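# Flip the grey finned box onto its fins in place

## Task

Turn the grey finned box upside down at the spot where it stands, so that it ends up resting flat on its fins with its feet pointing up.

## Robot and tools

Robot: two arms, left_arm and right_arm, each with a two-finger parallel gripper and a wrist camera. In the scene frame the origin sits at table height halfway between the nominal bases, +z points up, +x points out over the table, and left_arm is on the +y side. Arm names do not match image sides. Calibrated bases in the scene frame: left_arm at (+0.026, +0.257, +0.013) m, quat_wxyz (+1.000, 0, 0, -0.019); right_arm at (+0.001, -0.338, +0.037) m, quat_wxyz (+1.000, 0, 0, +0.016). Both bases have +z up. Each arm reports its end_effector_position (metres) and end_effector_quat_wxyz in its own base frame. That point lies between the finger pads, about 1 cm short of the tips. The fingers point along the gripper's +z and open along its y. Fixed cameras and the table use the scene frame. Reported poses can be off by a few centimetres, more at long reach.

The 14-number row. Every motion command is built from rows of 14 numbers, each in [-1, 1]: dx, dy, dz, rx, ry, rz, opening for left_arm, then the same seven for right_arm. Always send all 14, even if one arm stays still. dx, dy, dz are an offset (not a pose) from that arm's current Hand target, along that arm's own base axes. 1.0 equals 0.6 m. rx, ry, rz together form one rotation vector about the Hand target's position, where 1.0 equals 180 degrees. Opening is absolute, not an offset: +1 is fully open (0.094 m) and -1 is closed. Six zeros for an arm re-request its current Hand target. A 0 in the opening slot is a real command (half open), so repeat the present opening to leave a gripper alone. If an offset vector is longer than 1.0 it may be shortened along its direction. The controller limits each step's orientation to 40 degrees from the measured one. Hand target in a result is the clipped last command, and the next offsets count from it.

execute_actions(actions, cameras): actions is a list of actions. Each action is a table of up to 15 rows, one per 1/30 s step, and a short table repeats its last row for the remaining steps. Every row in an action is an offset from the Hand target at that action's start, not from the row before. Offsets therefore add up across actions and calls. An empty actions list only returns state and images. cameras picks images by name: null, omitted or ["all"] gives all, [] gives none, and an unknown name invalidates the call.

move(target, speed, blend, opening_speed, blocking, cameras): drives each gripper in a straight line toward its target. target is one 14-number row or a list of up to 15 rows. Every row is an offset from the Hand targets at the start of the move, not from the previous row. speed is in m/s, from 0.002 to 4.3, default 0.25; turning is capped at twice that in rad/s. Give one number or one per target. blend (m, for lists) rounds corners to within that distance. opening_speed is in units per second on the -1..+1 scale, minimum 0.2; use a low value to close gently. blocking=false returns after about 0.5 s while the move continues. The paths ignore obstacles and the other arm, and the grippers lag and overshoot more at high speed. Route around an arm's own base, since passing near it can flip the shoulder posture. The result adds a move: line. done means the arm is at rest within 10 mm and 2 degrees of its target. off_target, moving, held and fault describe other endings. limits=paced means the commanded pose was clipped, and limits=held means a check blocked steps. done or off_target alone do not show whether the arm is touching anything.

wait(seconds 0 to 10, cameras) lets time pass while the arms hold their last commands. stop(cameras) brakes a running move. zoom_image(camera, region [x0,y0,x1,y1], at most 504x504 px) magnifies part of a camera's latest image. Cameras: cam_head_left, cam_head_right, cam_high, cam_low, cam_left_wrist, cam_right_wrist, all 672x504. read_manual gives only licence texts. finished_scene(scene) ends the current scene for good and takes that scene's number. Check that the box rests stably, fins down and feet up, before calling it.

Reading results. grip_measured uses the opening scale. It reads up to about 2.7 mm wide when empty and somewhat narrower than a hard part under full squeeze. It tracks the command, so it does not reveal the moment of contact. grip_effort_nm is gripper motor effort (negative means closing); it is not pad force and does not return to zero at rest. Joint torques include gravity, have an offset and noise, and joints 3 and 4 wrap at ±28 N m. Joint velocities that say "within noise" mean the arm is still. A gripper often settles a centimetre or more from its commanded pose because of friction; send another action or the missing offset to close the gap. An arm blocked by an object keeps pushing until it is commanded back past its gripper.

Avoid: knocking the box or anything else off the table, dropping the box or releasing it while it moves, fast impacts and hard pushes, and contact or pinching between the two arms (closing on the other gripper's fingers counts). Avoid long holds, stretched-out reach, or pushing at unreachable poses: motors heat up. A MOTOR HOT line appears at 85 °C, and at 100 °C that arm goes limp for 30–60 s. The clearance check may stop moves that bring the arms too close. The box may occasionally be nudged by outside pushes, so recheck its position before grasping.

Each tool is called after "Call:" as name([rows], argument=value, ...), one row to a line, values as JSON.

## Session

Call:
execute_actions(actions=[])

Scene clock: 0.00 s.
left_arm: end_effector_position=(+0.7469, +0.0627, +0.1858) grip_measured=+1.000 grip_effort_nm=n/a end_effector_quat_wxyz=(+0.600, +0.118, +0.783, +0.112) | right_arm: end_effector_position=(+0.2461, -0.0955, +0.3388) grip_measured=+1.000 grip_effort_nm=n/a end_effector_quat_wxyz=(+0.392, +0.340, +0.834, -0.188)
Joint positions: left_arm=[0.099 1.879 1.257 0.363 0.062 0.35 0.094] | right_arm=[0.029 0.581 0.868 -1.173 0.637 0.571 0.094]
Joint velocities: within noise
Joint torques (N m): no reading
Heat: left arm: hottest elbow 37 °C; right arm: hottest elbow 35 °C.
Hand target: left_arm +0.7532, +0.0634, +0.1927; +0.607, +0.117, +0.778, +0.114 | right_arm +0.2481, -0.0955, +0.3525; +0.404, +0.343, +0.828, -0.182
Tool commands: left_gripper/opening=+1.0 right_gripper/opening=+1.0

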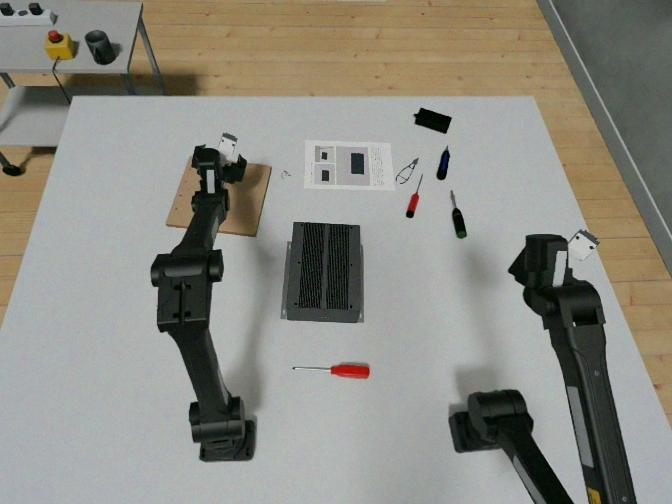

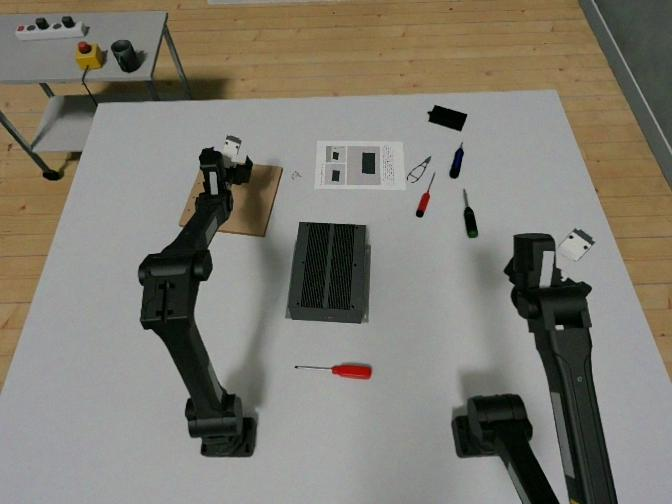

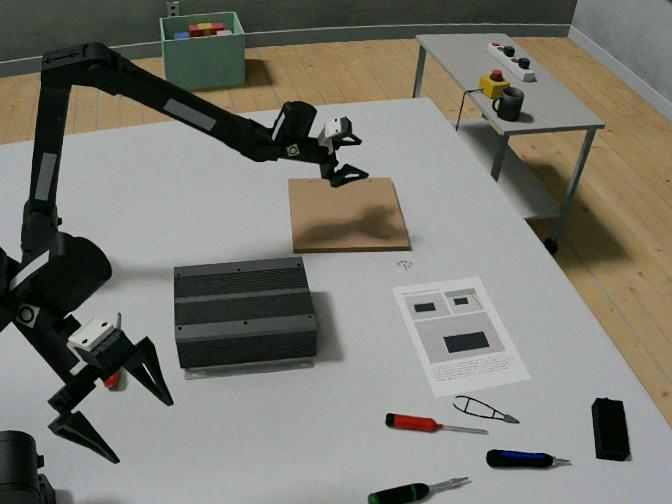

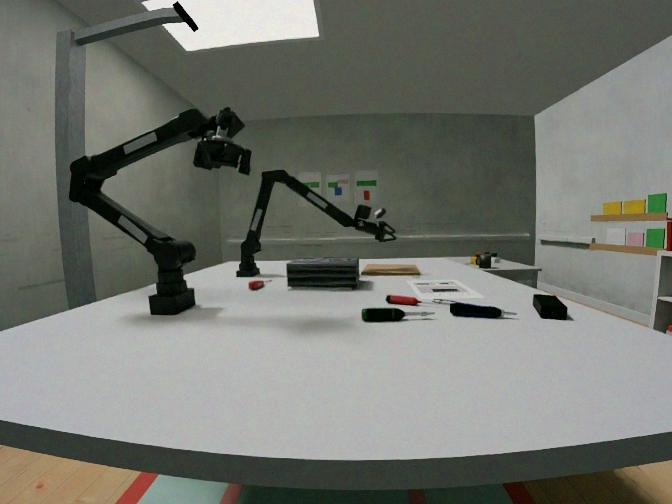

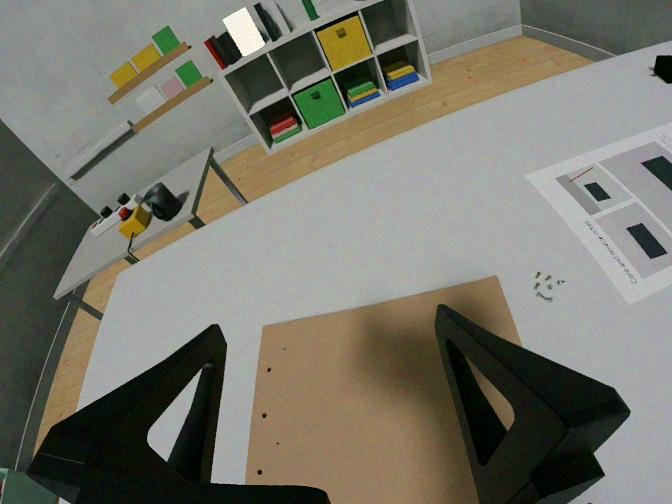

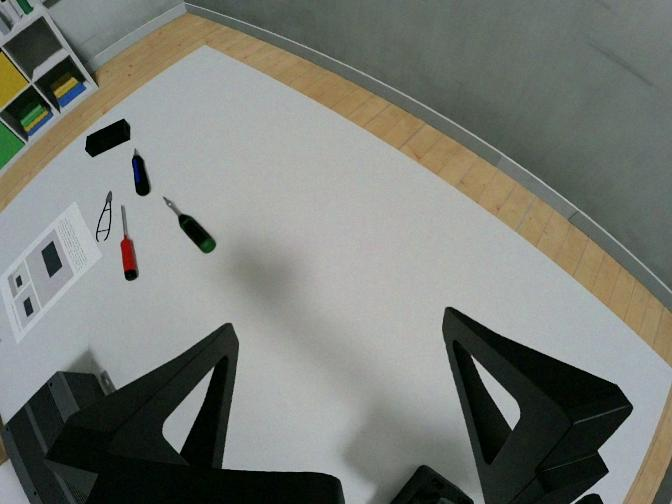

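Call:
move([
  [-0.2,0.05,0.2,-0.2,0.21,-0.094,-1,0.4,0.15,0,0.2325,0.041,0.18,-1],
  [-0.345,-0.165,-0.077,-0.403,0.421,-0.188,-1,0.477,0.394,-0.4,0.465,0.082,0.3635,-1],
], speed=0.3)

Scene clock: 33.23 s.
left_arm: end_effector_position=(+0.5430, -0.0326, +0.1547) grip_measured=-0.989 grip_effort_nm=-0.598 end_effector_quat_wxyz=(+0.008, -0.002, +0.821, -0.571) | right_arm: end_effector_position=(+0.5226, +0.1358, +0.1006) grip_measured=-0.986 grip_effort_nm=-0.774 end_effector_quat_wxyz=(+0.010, +0.048, +0.819, +0.572)
Joint positions: left_arm=[0.234 2.021 1.578 -1.657 1.156 0.58 0.001] | right_arm=[-0.048 1.888 1.224 -0.831 -1.216 0.121 0.001]
Joint velocities: within noise
Joint torques (N m): left_arm=[-1.32 -15.27 8.49 -0.59 0.7 0.02] | right_arm=[0.03 -15.56 9.16 0.35 -0.86 -0.25]
Heat: left arm: hottest elbow 43 °C; right arm: hottest elbow 40 °C.
Hand target: left_arm +0.5462, -0.0355, +0.1464; +0.000, -0.001, +0.819, -0.574 | right_arm +0.5342, +0.1411, +0.1124; +0.021, +0.031, +0.819, +0.573
Off the commanded pose: left_arm 0.009 m, 1 deg | right_arm 0.017 m, 2 deg.
move: off_target (right_arm)

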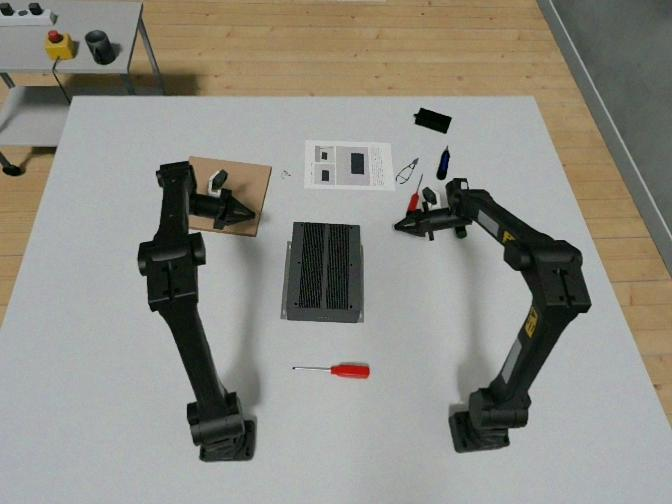

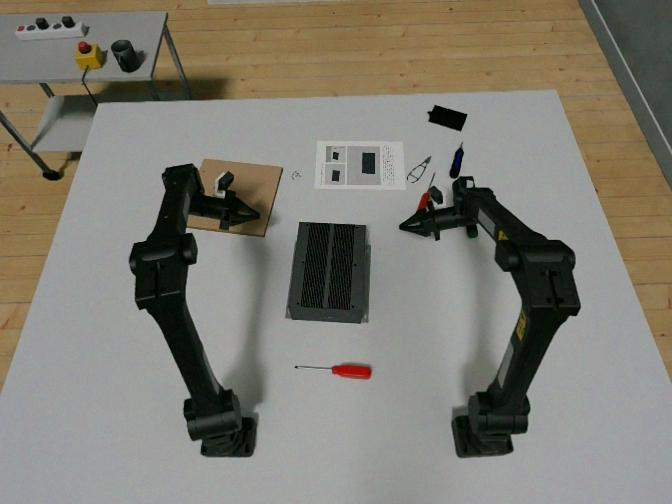

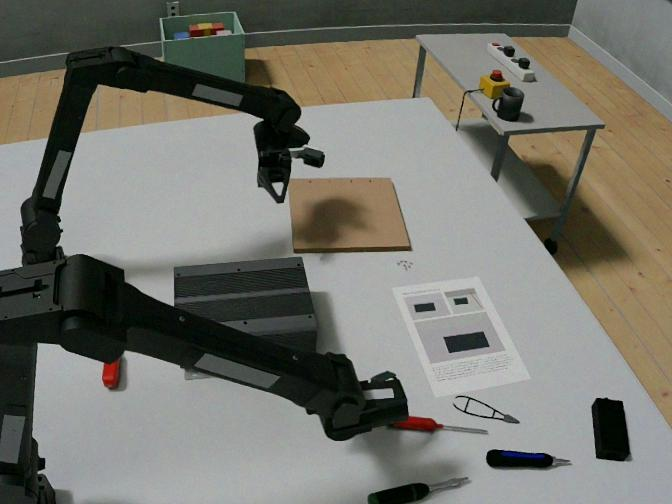

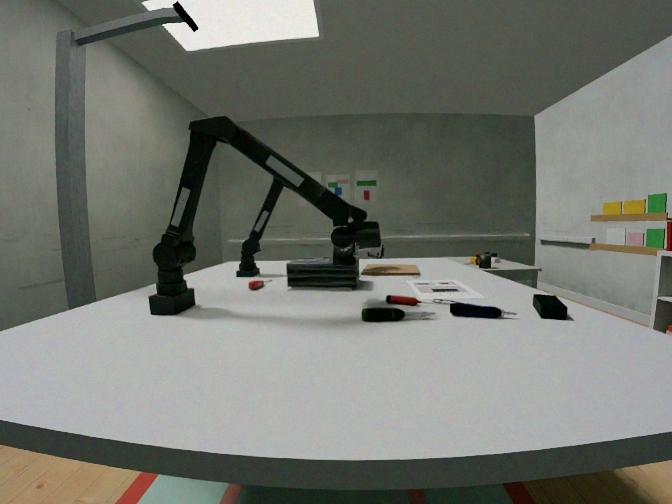

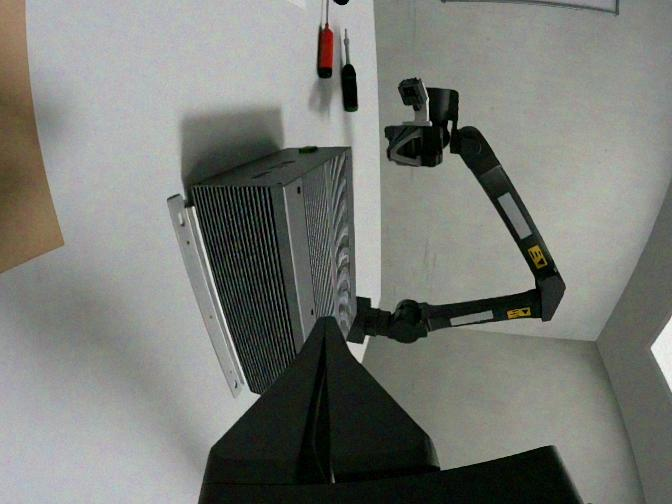

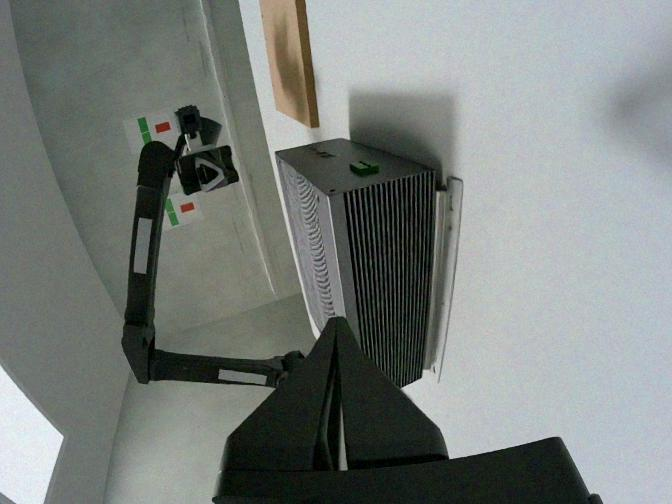

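Call:
move([
  [0.01,0,-0.177,-0.083,0,0,-1,0,0,-0.135,0.083,0,0,-1],
  [0.005,-0.108,-0.177,-0.083,0,0,-1,-0.003,0.1,-0.135,0.083,0,0,-1],
  [-0.002,-0.417,-0.177,-0.083,0,-0.06,-1,-0.01,0.39,-0.135,0.083,0,0.055,-1],
], speed=[0.2,0.1,0.07], cameras=["cam_left_wrist","cam_right_wrist"])

Scene clock: 66.23 s.
left_arm: end_effector_position=(+0.5610, -0.1392, +0.0668) grip_measured=-0.989 grip_effort_nm=-0.598 end_effector_quat_wxyz=(+0.013, -0.004, +0.734, -0.679) | right_arm: end_effector_position=(+0.5393, +0.2300, +0.0220) grip_measured=-0.986 grip_effort_nm=-0.769 end_effector_quat_wxyz=(+0.007, +0.056, +0.735, +0.675)
Joint positions: left_arm=[0.058 2.197 1.485 -1.277 1.485 0.434 0.001] | right_arm=[0.114 2.158 1.054 0.688 -1.352 1.23 0.001]
Joint velocities: within noise
Joint torques (N m): left_arm=[-20.54 -14.68 7.77 2.18 0.72 -0.21] | right_arm=[17.73 -15.03 9.87 2.88 1.28 0.09]
Heat: left arm: hottest elbow 43 °C; right arm: hottest elbow 43 °C.
Hand target: left_arm +0.5451, -0.2858, +0.0402; -0.054, +0.076, +0.734, -0.673 | right_arm +0.5282, +0.3751, +0.0315; -0.032, -0.038, +0.737, +0.674
Off the commanded pose: left_arm 0.150 m, 12 deg | right_arm 0.146 m, 12 deg.
move: off_target (left_arm, right_arm)
Images, in order (width x height): cam_left_wrist 672x504, cam_right_wrist 672x504.

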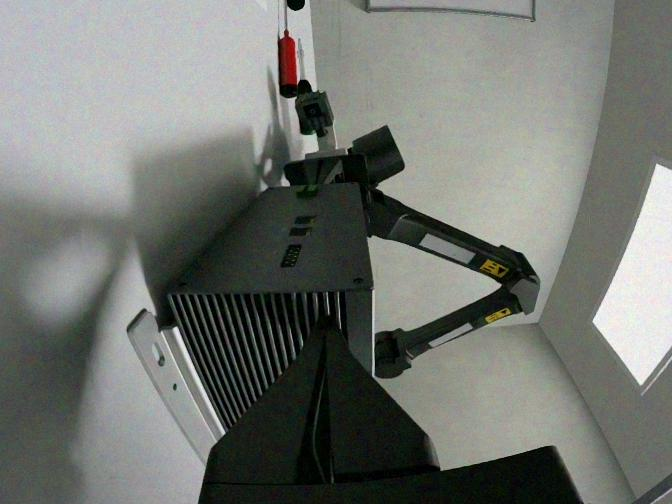

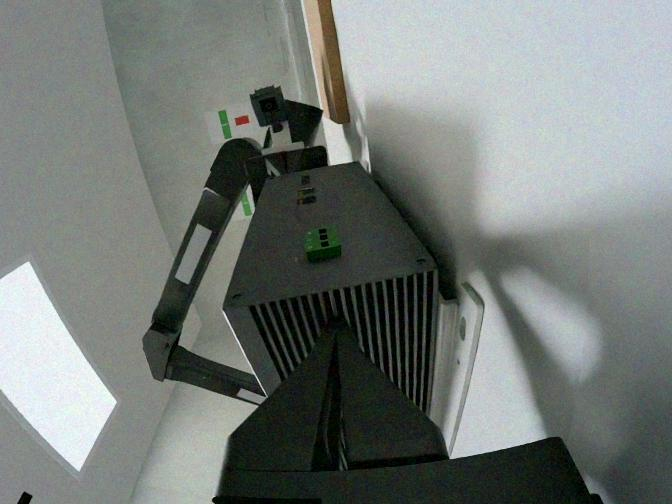

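Call:
move([
  [0.012,0.3,0,0,0,0.06,-1,0.0,-0.27,0,0,0,-0.055,-1],
  [0.012,0.3,-0.015,0,0,0.06,-1,0.0,-0.27,0,0,0,-0.055,-1],
], speed=[0.12,0.12], cameras=[])

Call:
move([
  [0,-0.3,0,0,0,-0.06,-1,0.0,0.27,0,0,0,0.055,-1],
], speed=[0.07], cameras=["cam_left_wrist","cam_right_wrist"])

Scene clock: 75.10 s.
left_arm: end_effector_position=(+0.5500, -0.1132, +0.0622) grip_measured=-0.989 grip_effort_nm=-0.598 end_effector_quat_wxyz=(+0.025, +0.024, +0.740, -0.672) | right_arm: end_effector_position=(+0.5240, +0.2198, +0.0236) grip_measured=-0.986 grip_effort_nm=-0.769 end_effector_quat_wxyz=(+0.016, +0.029, +0.738, +0.674)
Joint positions: left_arm=[0.106 2.264 1.555 -1.671 1.431 0.884 0.001] | right_arm=[0.096 2.123 1.022 0.575 -1.386 1.068 0.001]
Joint velocities: within noise
Joint torques (N m): left_arm=[0.38 -13.22 7.24 -0.75 0.4 0.03] | right_arm=[-1.79 -17.85 4.44 1.32 -0.52 -0.19]
Heat: left arm: hottest elbow 43 °C; right arm: hottest elbow 43 °C.
Hand target: left_arm +0.5523, -0.1059, +0.0312; +0.010, +0.007, +0.738, -0.675 | right_arm +0.5282, +0.2130, +0.0314; +0.026, +0.026, +0.738, +0.674
Off the commanded pose: left_arm 0.032 m, 3 deg | right_arm 0.011 m, 1 deg.
joint sent to its limit (left arm) — joint 4 (wrist pitch), lower limit. The joint targets still meet the commanded pose.
move: off_target (left_arm, right_arm)
No camera images: "cameras" was empty.

Scene clock: 78.43 s.
left_arm: end_effector_position=(+0.5565, -0.1390, +0.0582) grip_measured=-0.989 grip_effort_nm=-0.593 end_effector_quat_wxyz=(+0.001, -0.013, +0.734, -0.679) | right_arm: end_effector_position=(+0.5341, +0.2304, +0.0215) grip_measured=-0.986 grip_effort_nm=-0.769 end_effector_quat_wxyz=(+0.009, +0.061, +0.737, +0.673)
Joint positions: left_arm=[0.059 2.212 1.48 -1.299 1.483 0.446 0.001] | right_arm=[0.116 2.148 1.033 0.699 -1.339 1.233 0.001]
Joint velocities: within noise
Joint torques (N m): left_arm=[-20.72 -13.92 9.26 2.99 0.95 -0.32] | right_arm=[17.96 -15.09 11.07 2.58 0.79 0.09]
Heat: left arm: hottest elbow 43 °C; right arm: hottest elbow 44 °C.
Hand target: left_arm +0.5523, -0.2859, +0.0313; -0.054, +0.077, +0.734, -0.673 | right_arm +0.5281, +0.3751, +0.0315; -0.032, -0.037, +0.737, +0.674
Off the commanded pose: left_arm 0.149 m, 12 deg | right_arm 0.145 m, 12 deg.
move: off_target (left_arm, right_arm)
Images, in order (width x height): cam_left_wrist 672x504, cam_right_wrist 672x504.

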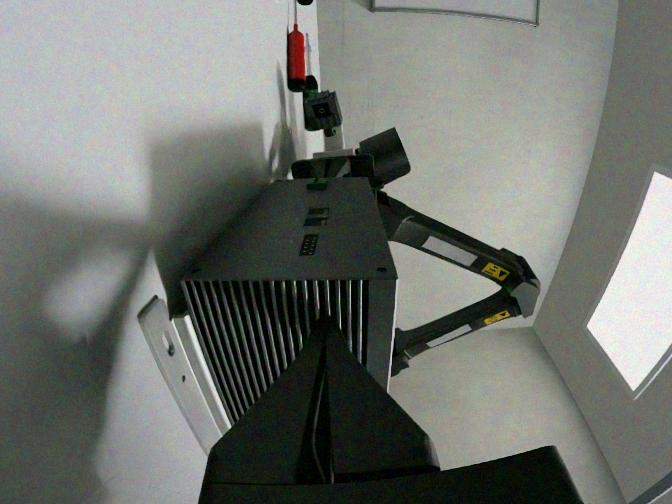

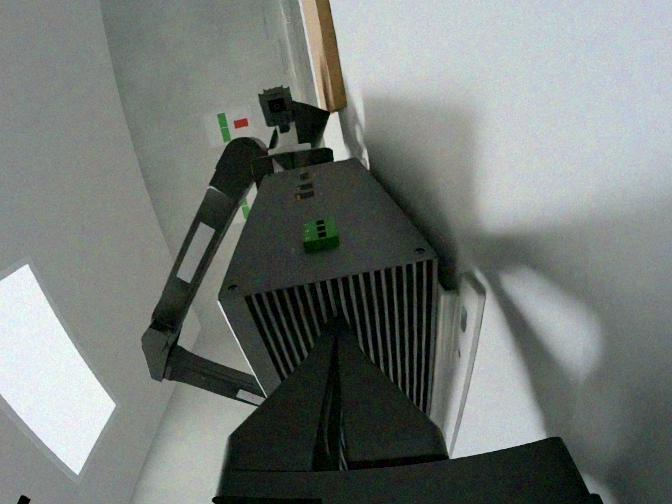

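Call:
move([
  [0,0,0.12,0,-0.02,0,-1,0,0,0.09,0,-0.02,0,-1],
  [-0.005,0,0.2,0,-0.05,0,-1,-0.005,0,0.165,0,-0.05,0,-1],
], speed=0.045, cameras=["cam_left_wrist","cam_right_wrist","cam_low"])

Scene clock: 87.17 s.
left_arm: end_effector_position=(+0.5755, -0.1398, +0.0959) grip_measured=-0.989 grip_effort_nm=-0.593 end_effector_quat_wxyz=(+0.049, +0.032, +0.760, -0.647) | right_arm: end_effector_position=(+0.5433, +0.2295, +0.0571) grip_measured=-0.986 grip_effort_nm=-0.764 end_effector_quat_wxyz=(+0.042, +0.059, +0.752, +0.655)
Joint positions: left_arm=[0.053 2.101 1.465 -1.054 1.412 0.238 0.001] | right_arm=[0.118 2.036 1.032 0.506 -1.276 1.105 0.001]
Joint velocities: within noise
Joint torques (N m): left_arm=[-20.25 -23.53 8.01 0.47 2.75 -0.33] | right_arm=[17.55 -22.36 10.71 2.51 -1.37 -0.18]
Heat: left arm: hottest elbow 43 °C; right arm: hottest elbow 45 °C.
Hand target: left_arm +0.5493, -0.2858, +0.1512; +0.004, +0.129, +0.736, -0.665 | right_arm +0.5251, +0.3751, +0.1305; +0.026, -0.090, +0.737, +0.669
Off the commanded pose: left_arm 0.158 m, 13 deg | right_arm 0.164 m, 17 deg.
move: off_target (left_arm, right_arm)
Images, in order (width x height): cam_low 672x504, cam_left_wrist 672x504, cam_right_wrist 672x504.

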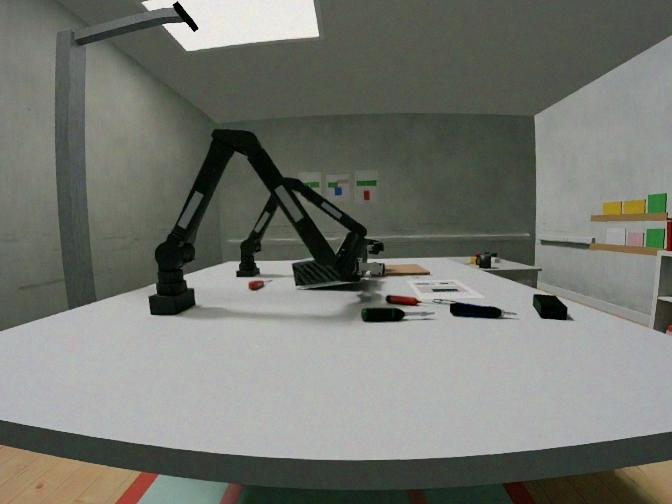

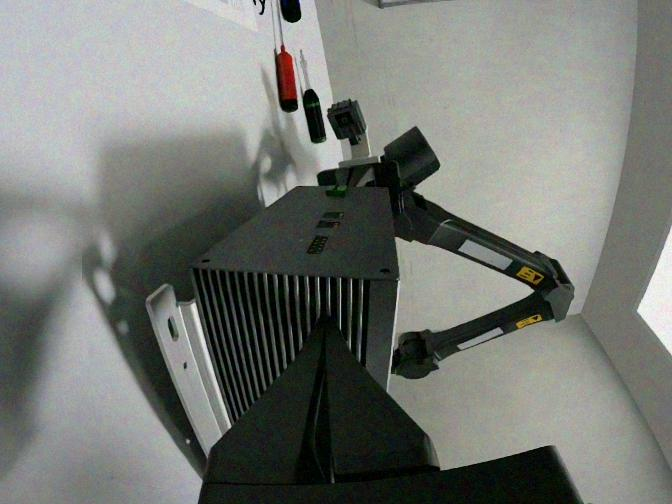

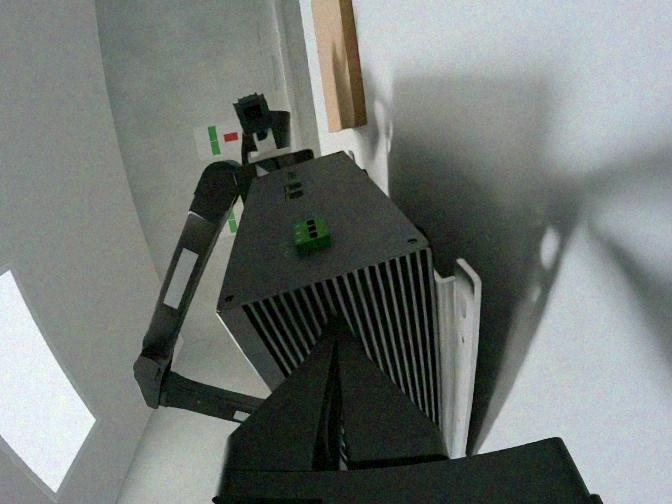

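Call:
move([
  [-0.03,0,0.07,0,-0.055,0,-1,-0.03,0,0.07,0,-0.055,0,-1],
  [-0.092,0,0.13,0,-0.122,0,-1,-0.092,0,0.13,0,-0.122,0,-1],
  [-0.172,0,0.17,0,-0.205,0,-1,-0.172,0,0.17,0,-0.205,0,-1],
  [-0.252,0,0.19,0,-0.289,0,-1,-0.252,0,0.19,0,-0.289,0,-1],
], speed=0.065, cameras=["cam_left_wrist","cam_low","cam_head_left"])

Scene clock: 101.50 s.
left_arm: end_effector_position=(+0.4615, -0.1354, +0.2302) grip_measured=-0.989 grip_effort_nm=-0.589 end_effector_quat_wxyz=(+0.383, +0.298, +0.744, -0.460) | right_arm: end_effector_position=(+0.4087, +0.2452, +0.1891) grip_measured=-0.986 grip_effort_nm=-0.750 end_effector_quat_wxyz=(+0.359, -0.243, +0.734, +0.523)
Joint positions: left_arm=[0.053 1.404 0.913 -0.365 1.185 0.322 0.001] | right_arm=[0.228 1.406 0.642 0.377 -1.027 0.313 0.001]
Joint velocities: within noise
Joint torques (N m): left_arm=[-23.18 -13.86 7.86 1.26 4.93 -0.19] | right_arm=[19.19 -10.4 12.92 3.71 -1.83 -0.28]
Heat: left arm: hottest elbow 43 °C; right arm: hottest elbow 47 °C.
Hand target: left_arm +0.3982, -0.2858, +0.2652; +0.326, +0.407, +0.660, -0.541 | right_arm +0.3740, +0.3751, +0.2445; +0.347, -0.374, +0.651, +0.562
Off the commanded pose: left_arm 0.167 m, 20 deg | right_arm 0.145 m, 18 deg.
move: off_target (left_arm, right_arm)
Images, in order (width x height): cam_head_left 672x504, cam_low 672x504, cam_left_wrist 672x504.

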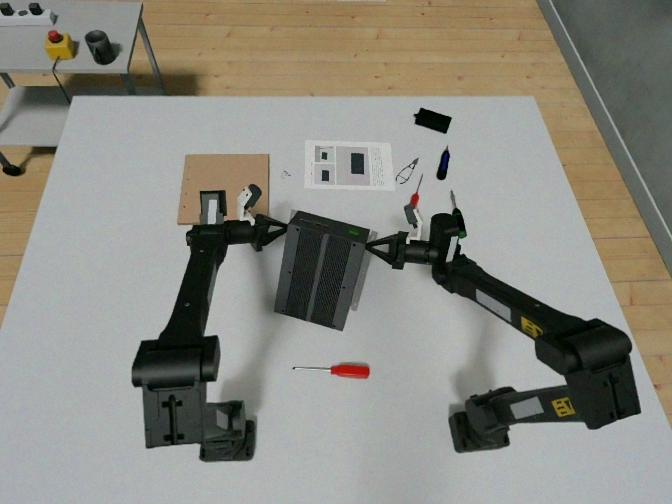

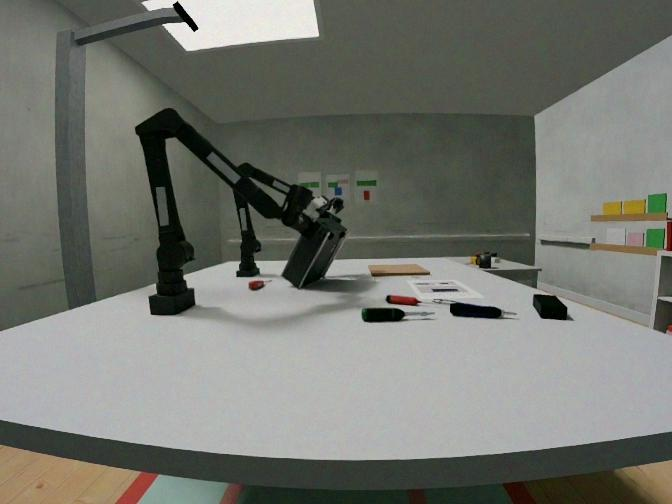

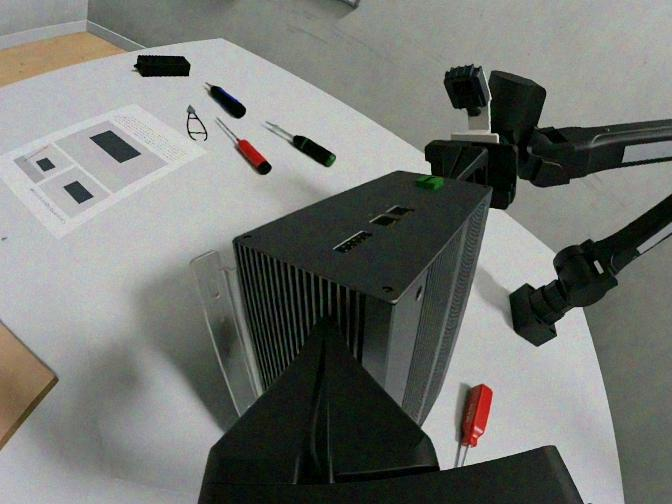

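Call:
move([
  [-0.09,0.1,0.0,0,-0.03,0,-1,0.02,-0.1,0.0,0,-0.03,0,-1],
], speed=0.04, cameras=["cam_left_wrist","cam_low","cam_head_left"])

Scene clock: 112.73 s.
left_arm: end_effector_position=(+0.3928, -0.1234, +0.2457) grip_measured=-0.989 grip_effort_nm=-0.593 end_effector_quat_wxyz=(+0.399, +0.355, +0.713, -0.454) | right_arm: end_effector_position=(+0.3751, +0.2511, +0.1972) grip_measured=-0.986 grip_effort_nm=-0.740 end_effector_quat_wxyz=(+0.365, -0.329, +0.690, +0.532)
Joint positions: left_arm=[0.105 1.251 0.834 -0.65 1.259 0.659 0.001] | right_arm=[0.237 1.362 0.619 0.323 -1.144 0.138 0.001]
Joint velocities: within noise
Joint torques (N m): left_arm=[-18.67 -9.99 7.41 0.29 3.98 0.04] | right_arm=[8.76 -6.53 15.57 2.44 -0.81 -0.14]
Heat: left arm: hottest wrist yaw 57 °C; right arm: hottest elbow 48 °C.
Hand target: left_arm +0.3441, -0.2258, +0.2652; +0.357, +0.432, +0.643, -0.521 | right_arm +0.3859, +0.3151, +0.2444; +0.377, -0.400, +0.634, +0.543
Off the commanded pose: left_arm 0.115 m, 15 deg | right_arm 0.080 m, 11 deg.
move: off_target (left_arm, right_arm)
Images, in order (width x height): cam_head_left 672x504, cam_low 672x504, cam_left_wrist 672x504.

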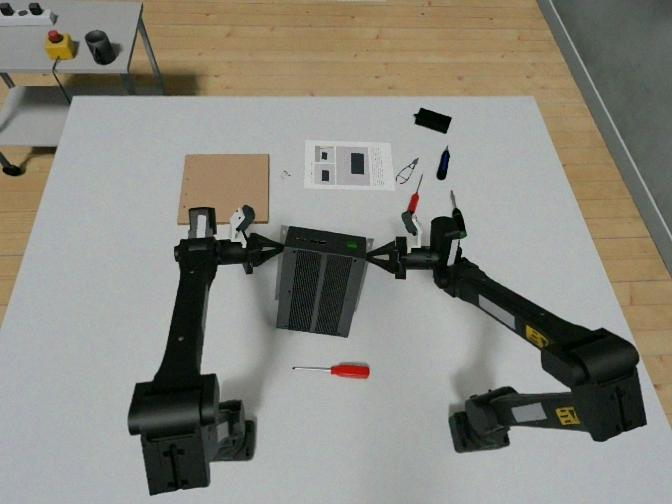

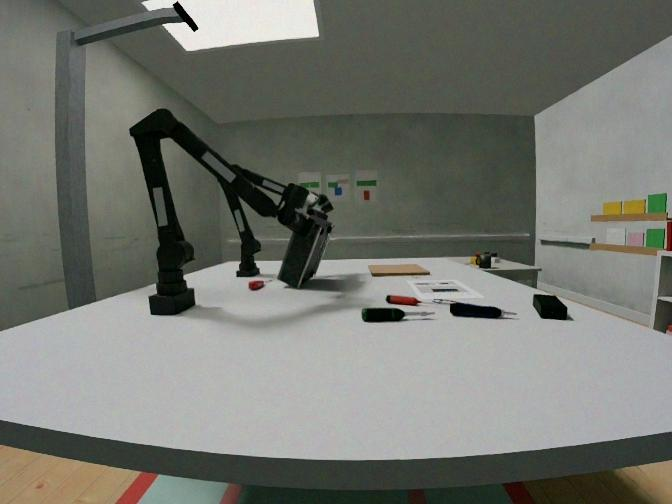

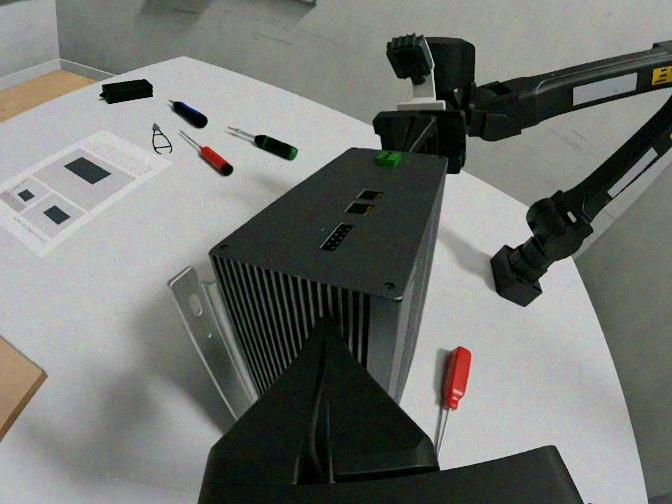

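Call:
move([
  [-0.07,0,-0.005,0,-0.08,0,-1,-0.12,0,0,0,-0.08,0,-1],
], speed=0.04, cameras=["cam_left_wrist","cam_low","cam_head_left"])

Scene clock: 122.27 s.
left_arm: end_effector_position=(+0.2652, -0.2152, +0.2414) grip_measured=-0.989 grip_effort_nm=-0.569 end_effector_quat_wxyz=(+0.396, +0.476, +0.602, -0.504) | right_arm: end_effector_position=(+0.3981, +0.2229, +0.2148) grip_measured=-0.987 grip_effort_nm=-0.720 end_effector_quat_wxyz=(+0.501, -0.371, +0.669, +0.403)
Joint positions: left_arm=[-0.17 0.994 0.567 -0.403 1.328 0.58 0.001] | right_arm=[0.196 1.279 0.579 0.392 -0.966 -0.084 0.001]
Joint velocities: within noise
Joint torques (N m): left_arm=[-1.85 -0.67 14.56 5.07 -1.92 -0.43] | right_arm=[15.21 -11.81 5.76 2.43 -5.94 0.07]
Heat: left arm: hottest wrist yaw 55 °C; right arm: hottest elbow 50 °C.
Hand target: left_arm +0.3021, -0.2258, +0.2622; +0.435, +0.494, +0.593, -0.463 | right_arm +0.3140, +0.3152, +0.2445; +0.453, -0.465, +0.582, +0.489
Off the commanded pose: left_arm 0.044 m, 7 deg | right_arm 0.128 m, 19 deg.
move: off_target (left_arm, right_arm)
Images, in order (width x height): cam_head_left 672x504, cam_low 672x504, cam_left_wrist 672x504.

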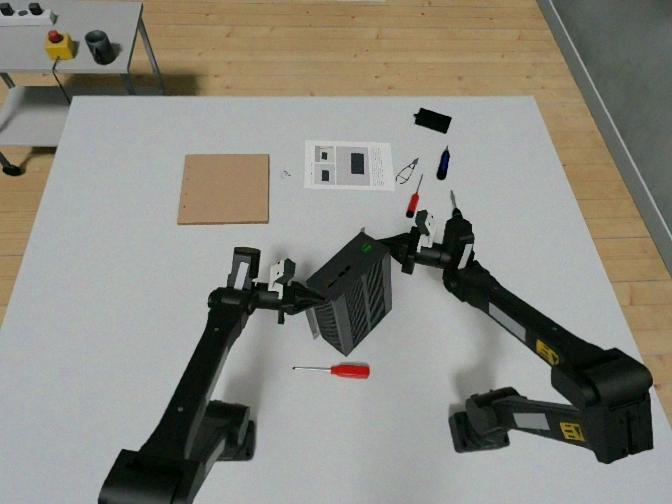

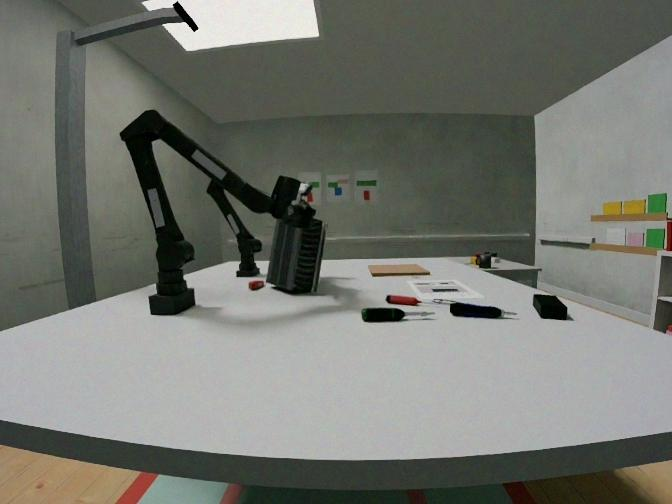

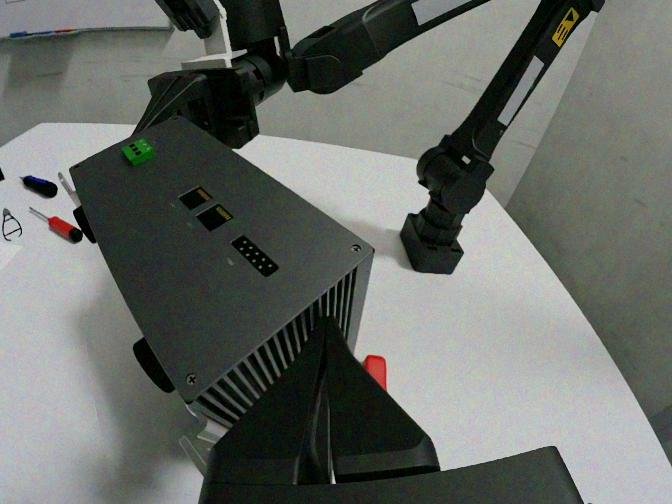

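Call:
zoom_image(camera="cam_low", region=[240, 190, 360, 310])

Scaled by 4.200.

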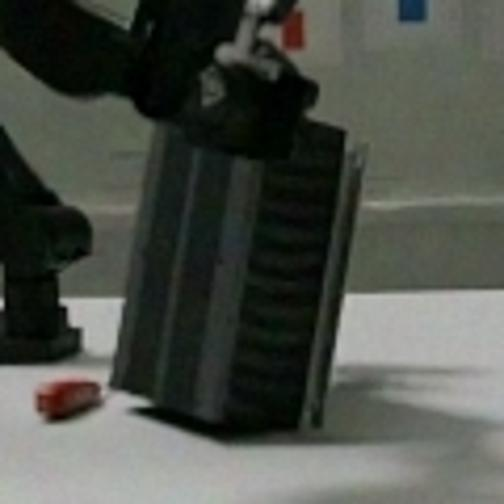

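Call:
move([
  [-0.05,0.01,-0.02,0,0,0,-1,0.12,-0.15,-0.03,0,0,0,-1],
  [-0.06,0.08,-0.02,0,0,0,-1,0.14,-0.22,-0.03,0,0,0,-1],
], speed=0.04)

Call:
zoom_image(camera="cam_low", region=[240, 190, 360, 310])

Scene clock: 139.13 s.
left_arm: end_effector_position=(+0.2527, -0.1798, +0.2358) grip_measured=-0.989 grip_effort_nm=-0.569 end_effector_quat_wxyz=(+0.424, +0.488, +0.600, -0.472) | right_arm: end_effector_position=(+0.3820, +0.1876, +0.2140) grip_measured=-0.987 grip_effort_nm=-0.725 end_effector_quat_wxyz=(+0.442, -0.459, +0.588, +0.498)
Joint positions: left_arm=[-0.045 0.957 0.574 -0.752 1.352 0.97 0.001] | right_arm=[0.047 1.373 0.732 -0.161 -1.413 -0.612 0.001]
Joint velocities: within noise
Joint torques (N m): left_arm=[-0.03 -1.38 12.19 0.84 0.8 -0.05] | right_arm=[-1.73 -7.18 10.36 1.17 -0.7 -0.16]
Heat: left arm: hottest elbow 49 °C; right arm: hottest wrist yaw 56 °C.
Hand target: left_arm +0.2660, -0.1779, +0.2501; +0.435, +0.494, +0.593, -0.463 | right_arm +0.3979, +0.1832, +0.2264; +0.453, -0.465, +0.582, +0.489
Off the commanded pose: left_arm 0.020 m, 2 deg | right_arm 0.021 m, 2 deg.
move: off_target (left_arm, right_arm)

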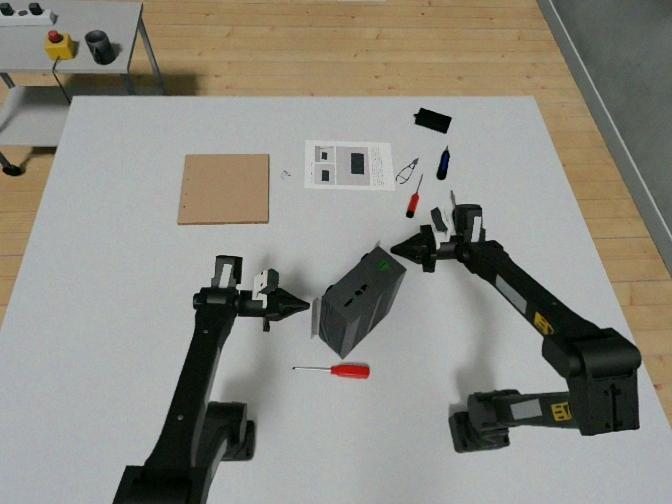

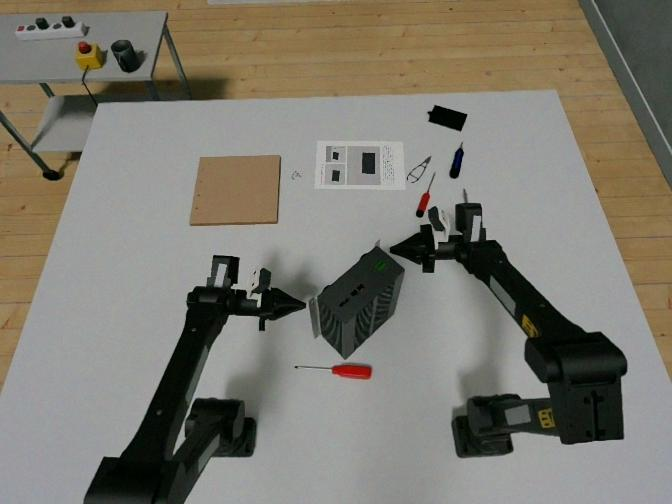

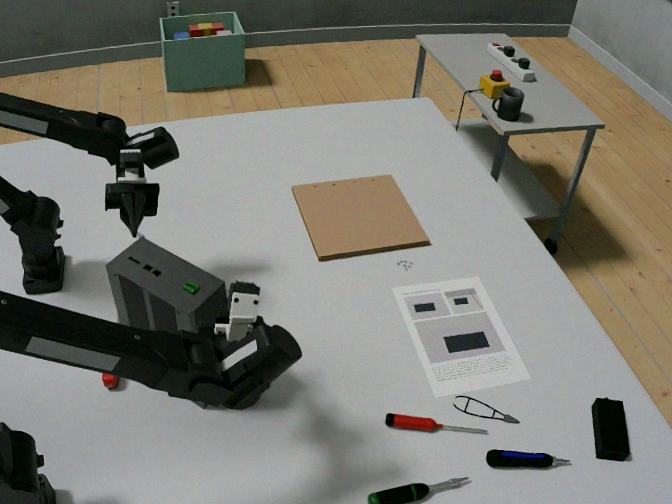

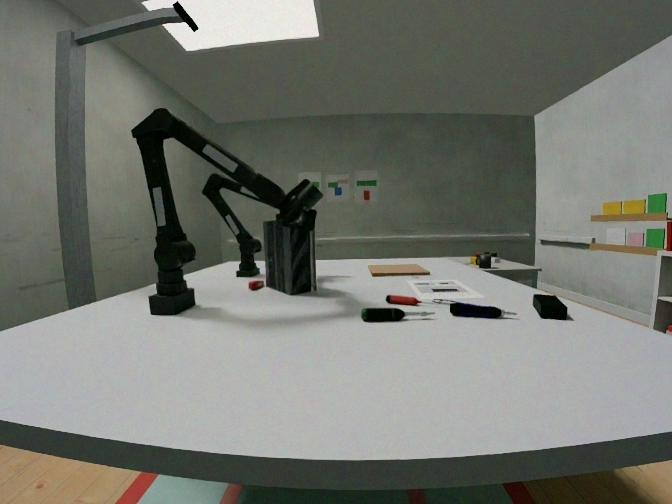

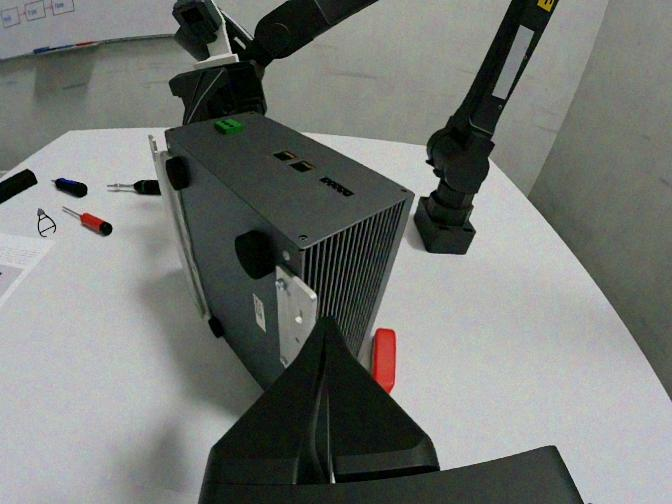

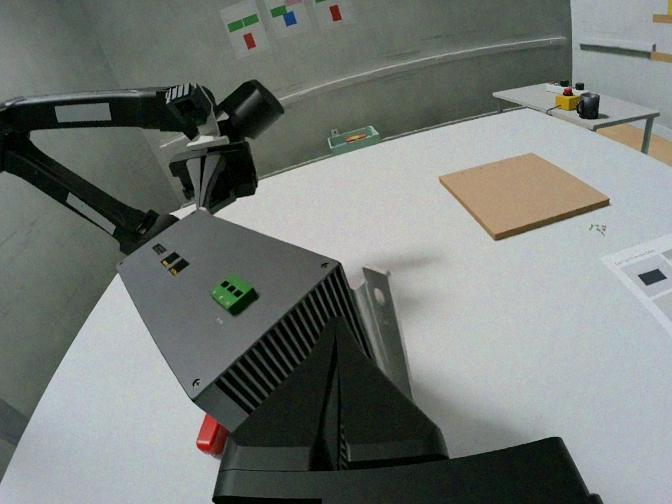

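Scaled by 4.200.

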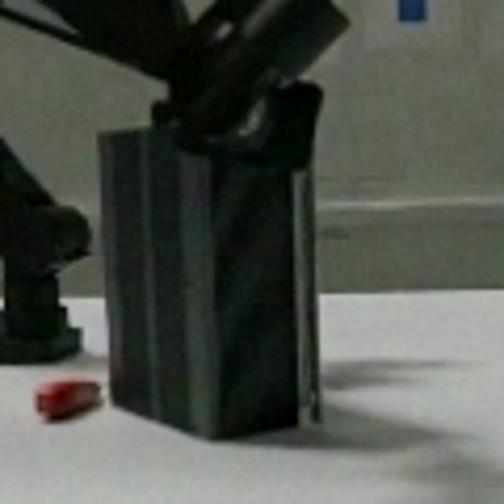

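Call:
move([
  [0,0.1,0.05,0,0,0,-1,0,-0.117,0.05,0,0,0,-1],
  [0,0.1,0.23,0.205,0.086,0.09,-1,0,-0.117,0.23,-0.115,0.248,-0.267,-1],
  [-0.023,-0.033,0.23,0.411,0.173,0.18,-0.36,-0.025,0.038,0.23,-0.229,0.496,-0.5345,-0.36],
], speed=[0.12,0.25,0.25])

Scene clock: 175.23 s.
left_arm: end_effector_position=(+0.2482, -0.1915, +0.3735) grip_measured=-0.363 grip_effort_nm=0.164 end_effector_quat_wxyz=(+0.103, +0.348, +0.931, -0.032) | right_arm: end_effector_position=(+0.3779, +0.1976, +0.3494) grip_measured=-0.362 grip_effort_nm=0.066 end_effector_quat_wxyz=(+0.031, +0.381, +0.923, +0.038)
Joint positions: left_arm=[-0.655 1.064 1.381 -1.67 0.001 0.061 0.03] | right_arm=[0.483 1.411 1.618 -1.68 -0.001 1.265 0.03]
Joint velocities: within noise
Joint torques (N m): left_arm=[-1.44 -3.19 12.45 0.7 0.01 -0.32] | right_arm=[0.38 -9.29 11.28 0.27 0.07 0.1]
Heat: left arm: hottest elbow 49 °C; right arm: hottest elbow 47 °C.
Hand target: left_arm +0.2523, -0.1976, +0.3881; -0.001, +0.348, +0.938, +0.000 | right_arm +0.3830, +0.2061, +0.3645; +0.001, +0.380, +0.925, +0.001
Off the commanded pose: left_arm 0.016 m, 13 deg | right_arm 0.018 m, 6 deg.
joint sent to its limit (left arm) — joint 4 (wrist pitch), lower limit. The joint targets are off in orientation, not in position.
joint sent to its limit (right arm) — joint 4 (wrist pitch), lower limit. The joint targets are off in orientation, not in position.
move: off_target (left_arm, right_arm); target 3's new opening was sent with left_arm's hand 0.016 m and 13 deg from that target

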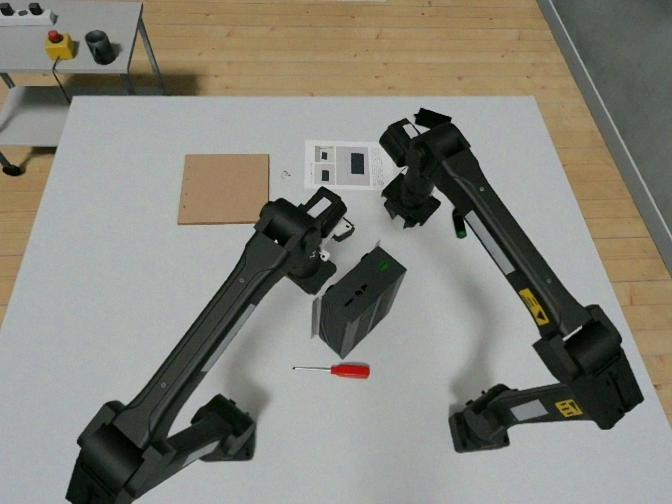

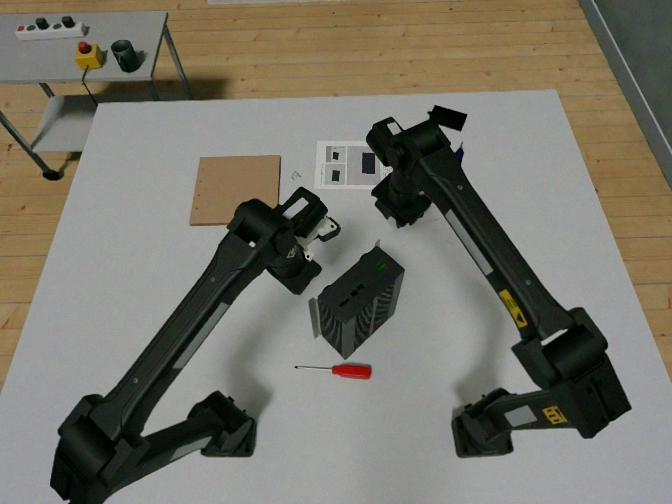

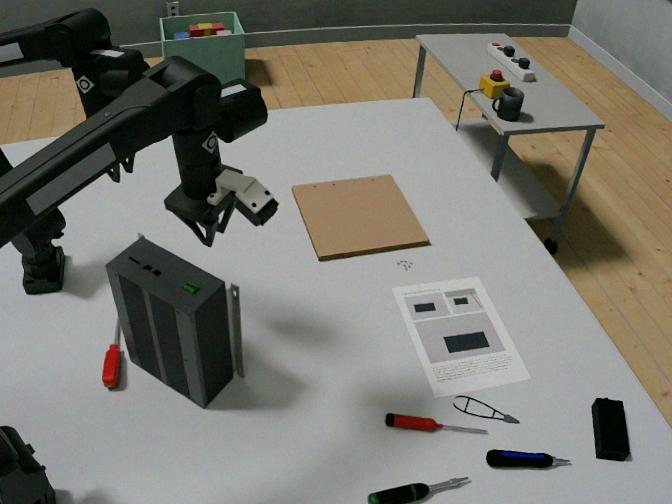

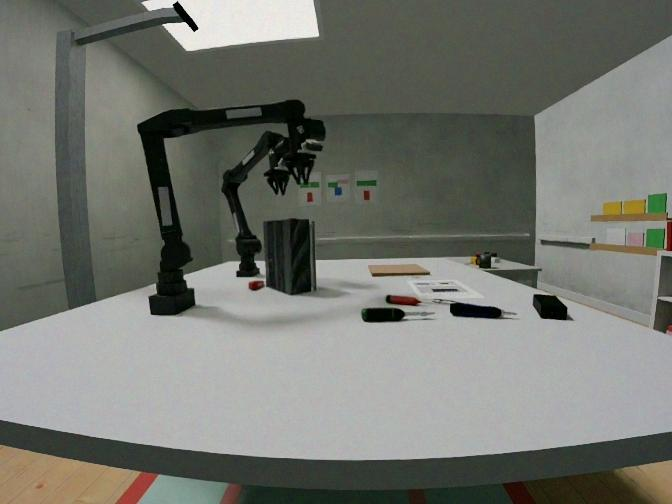

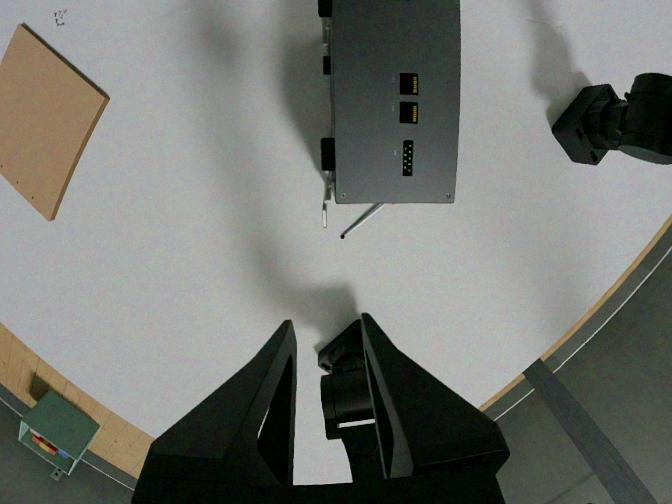

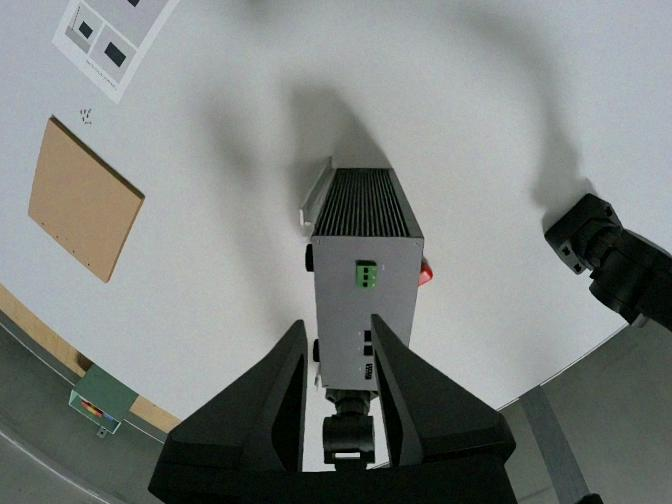

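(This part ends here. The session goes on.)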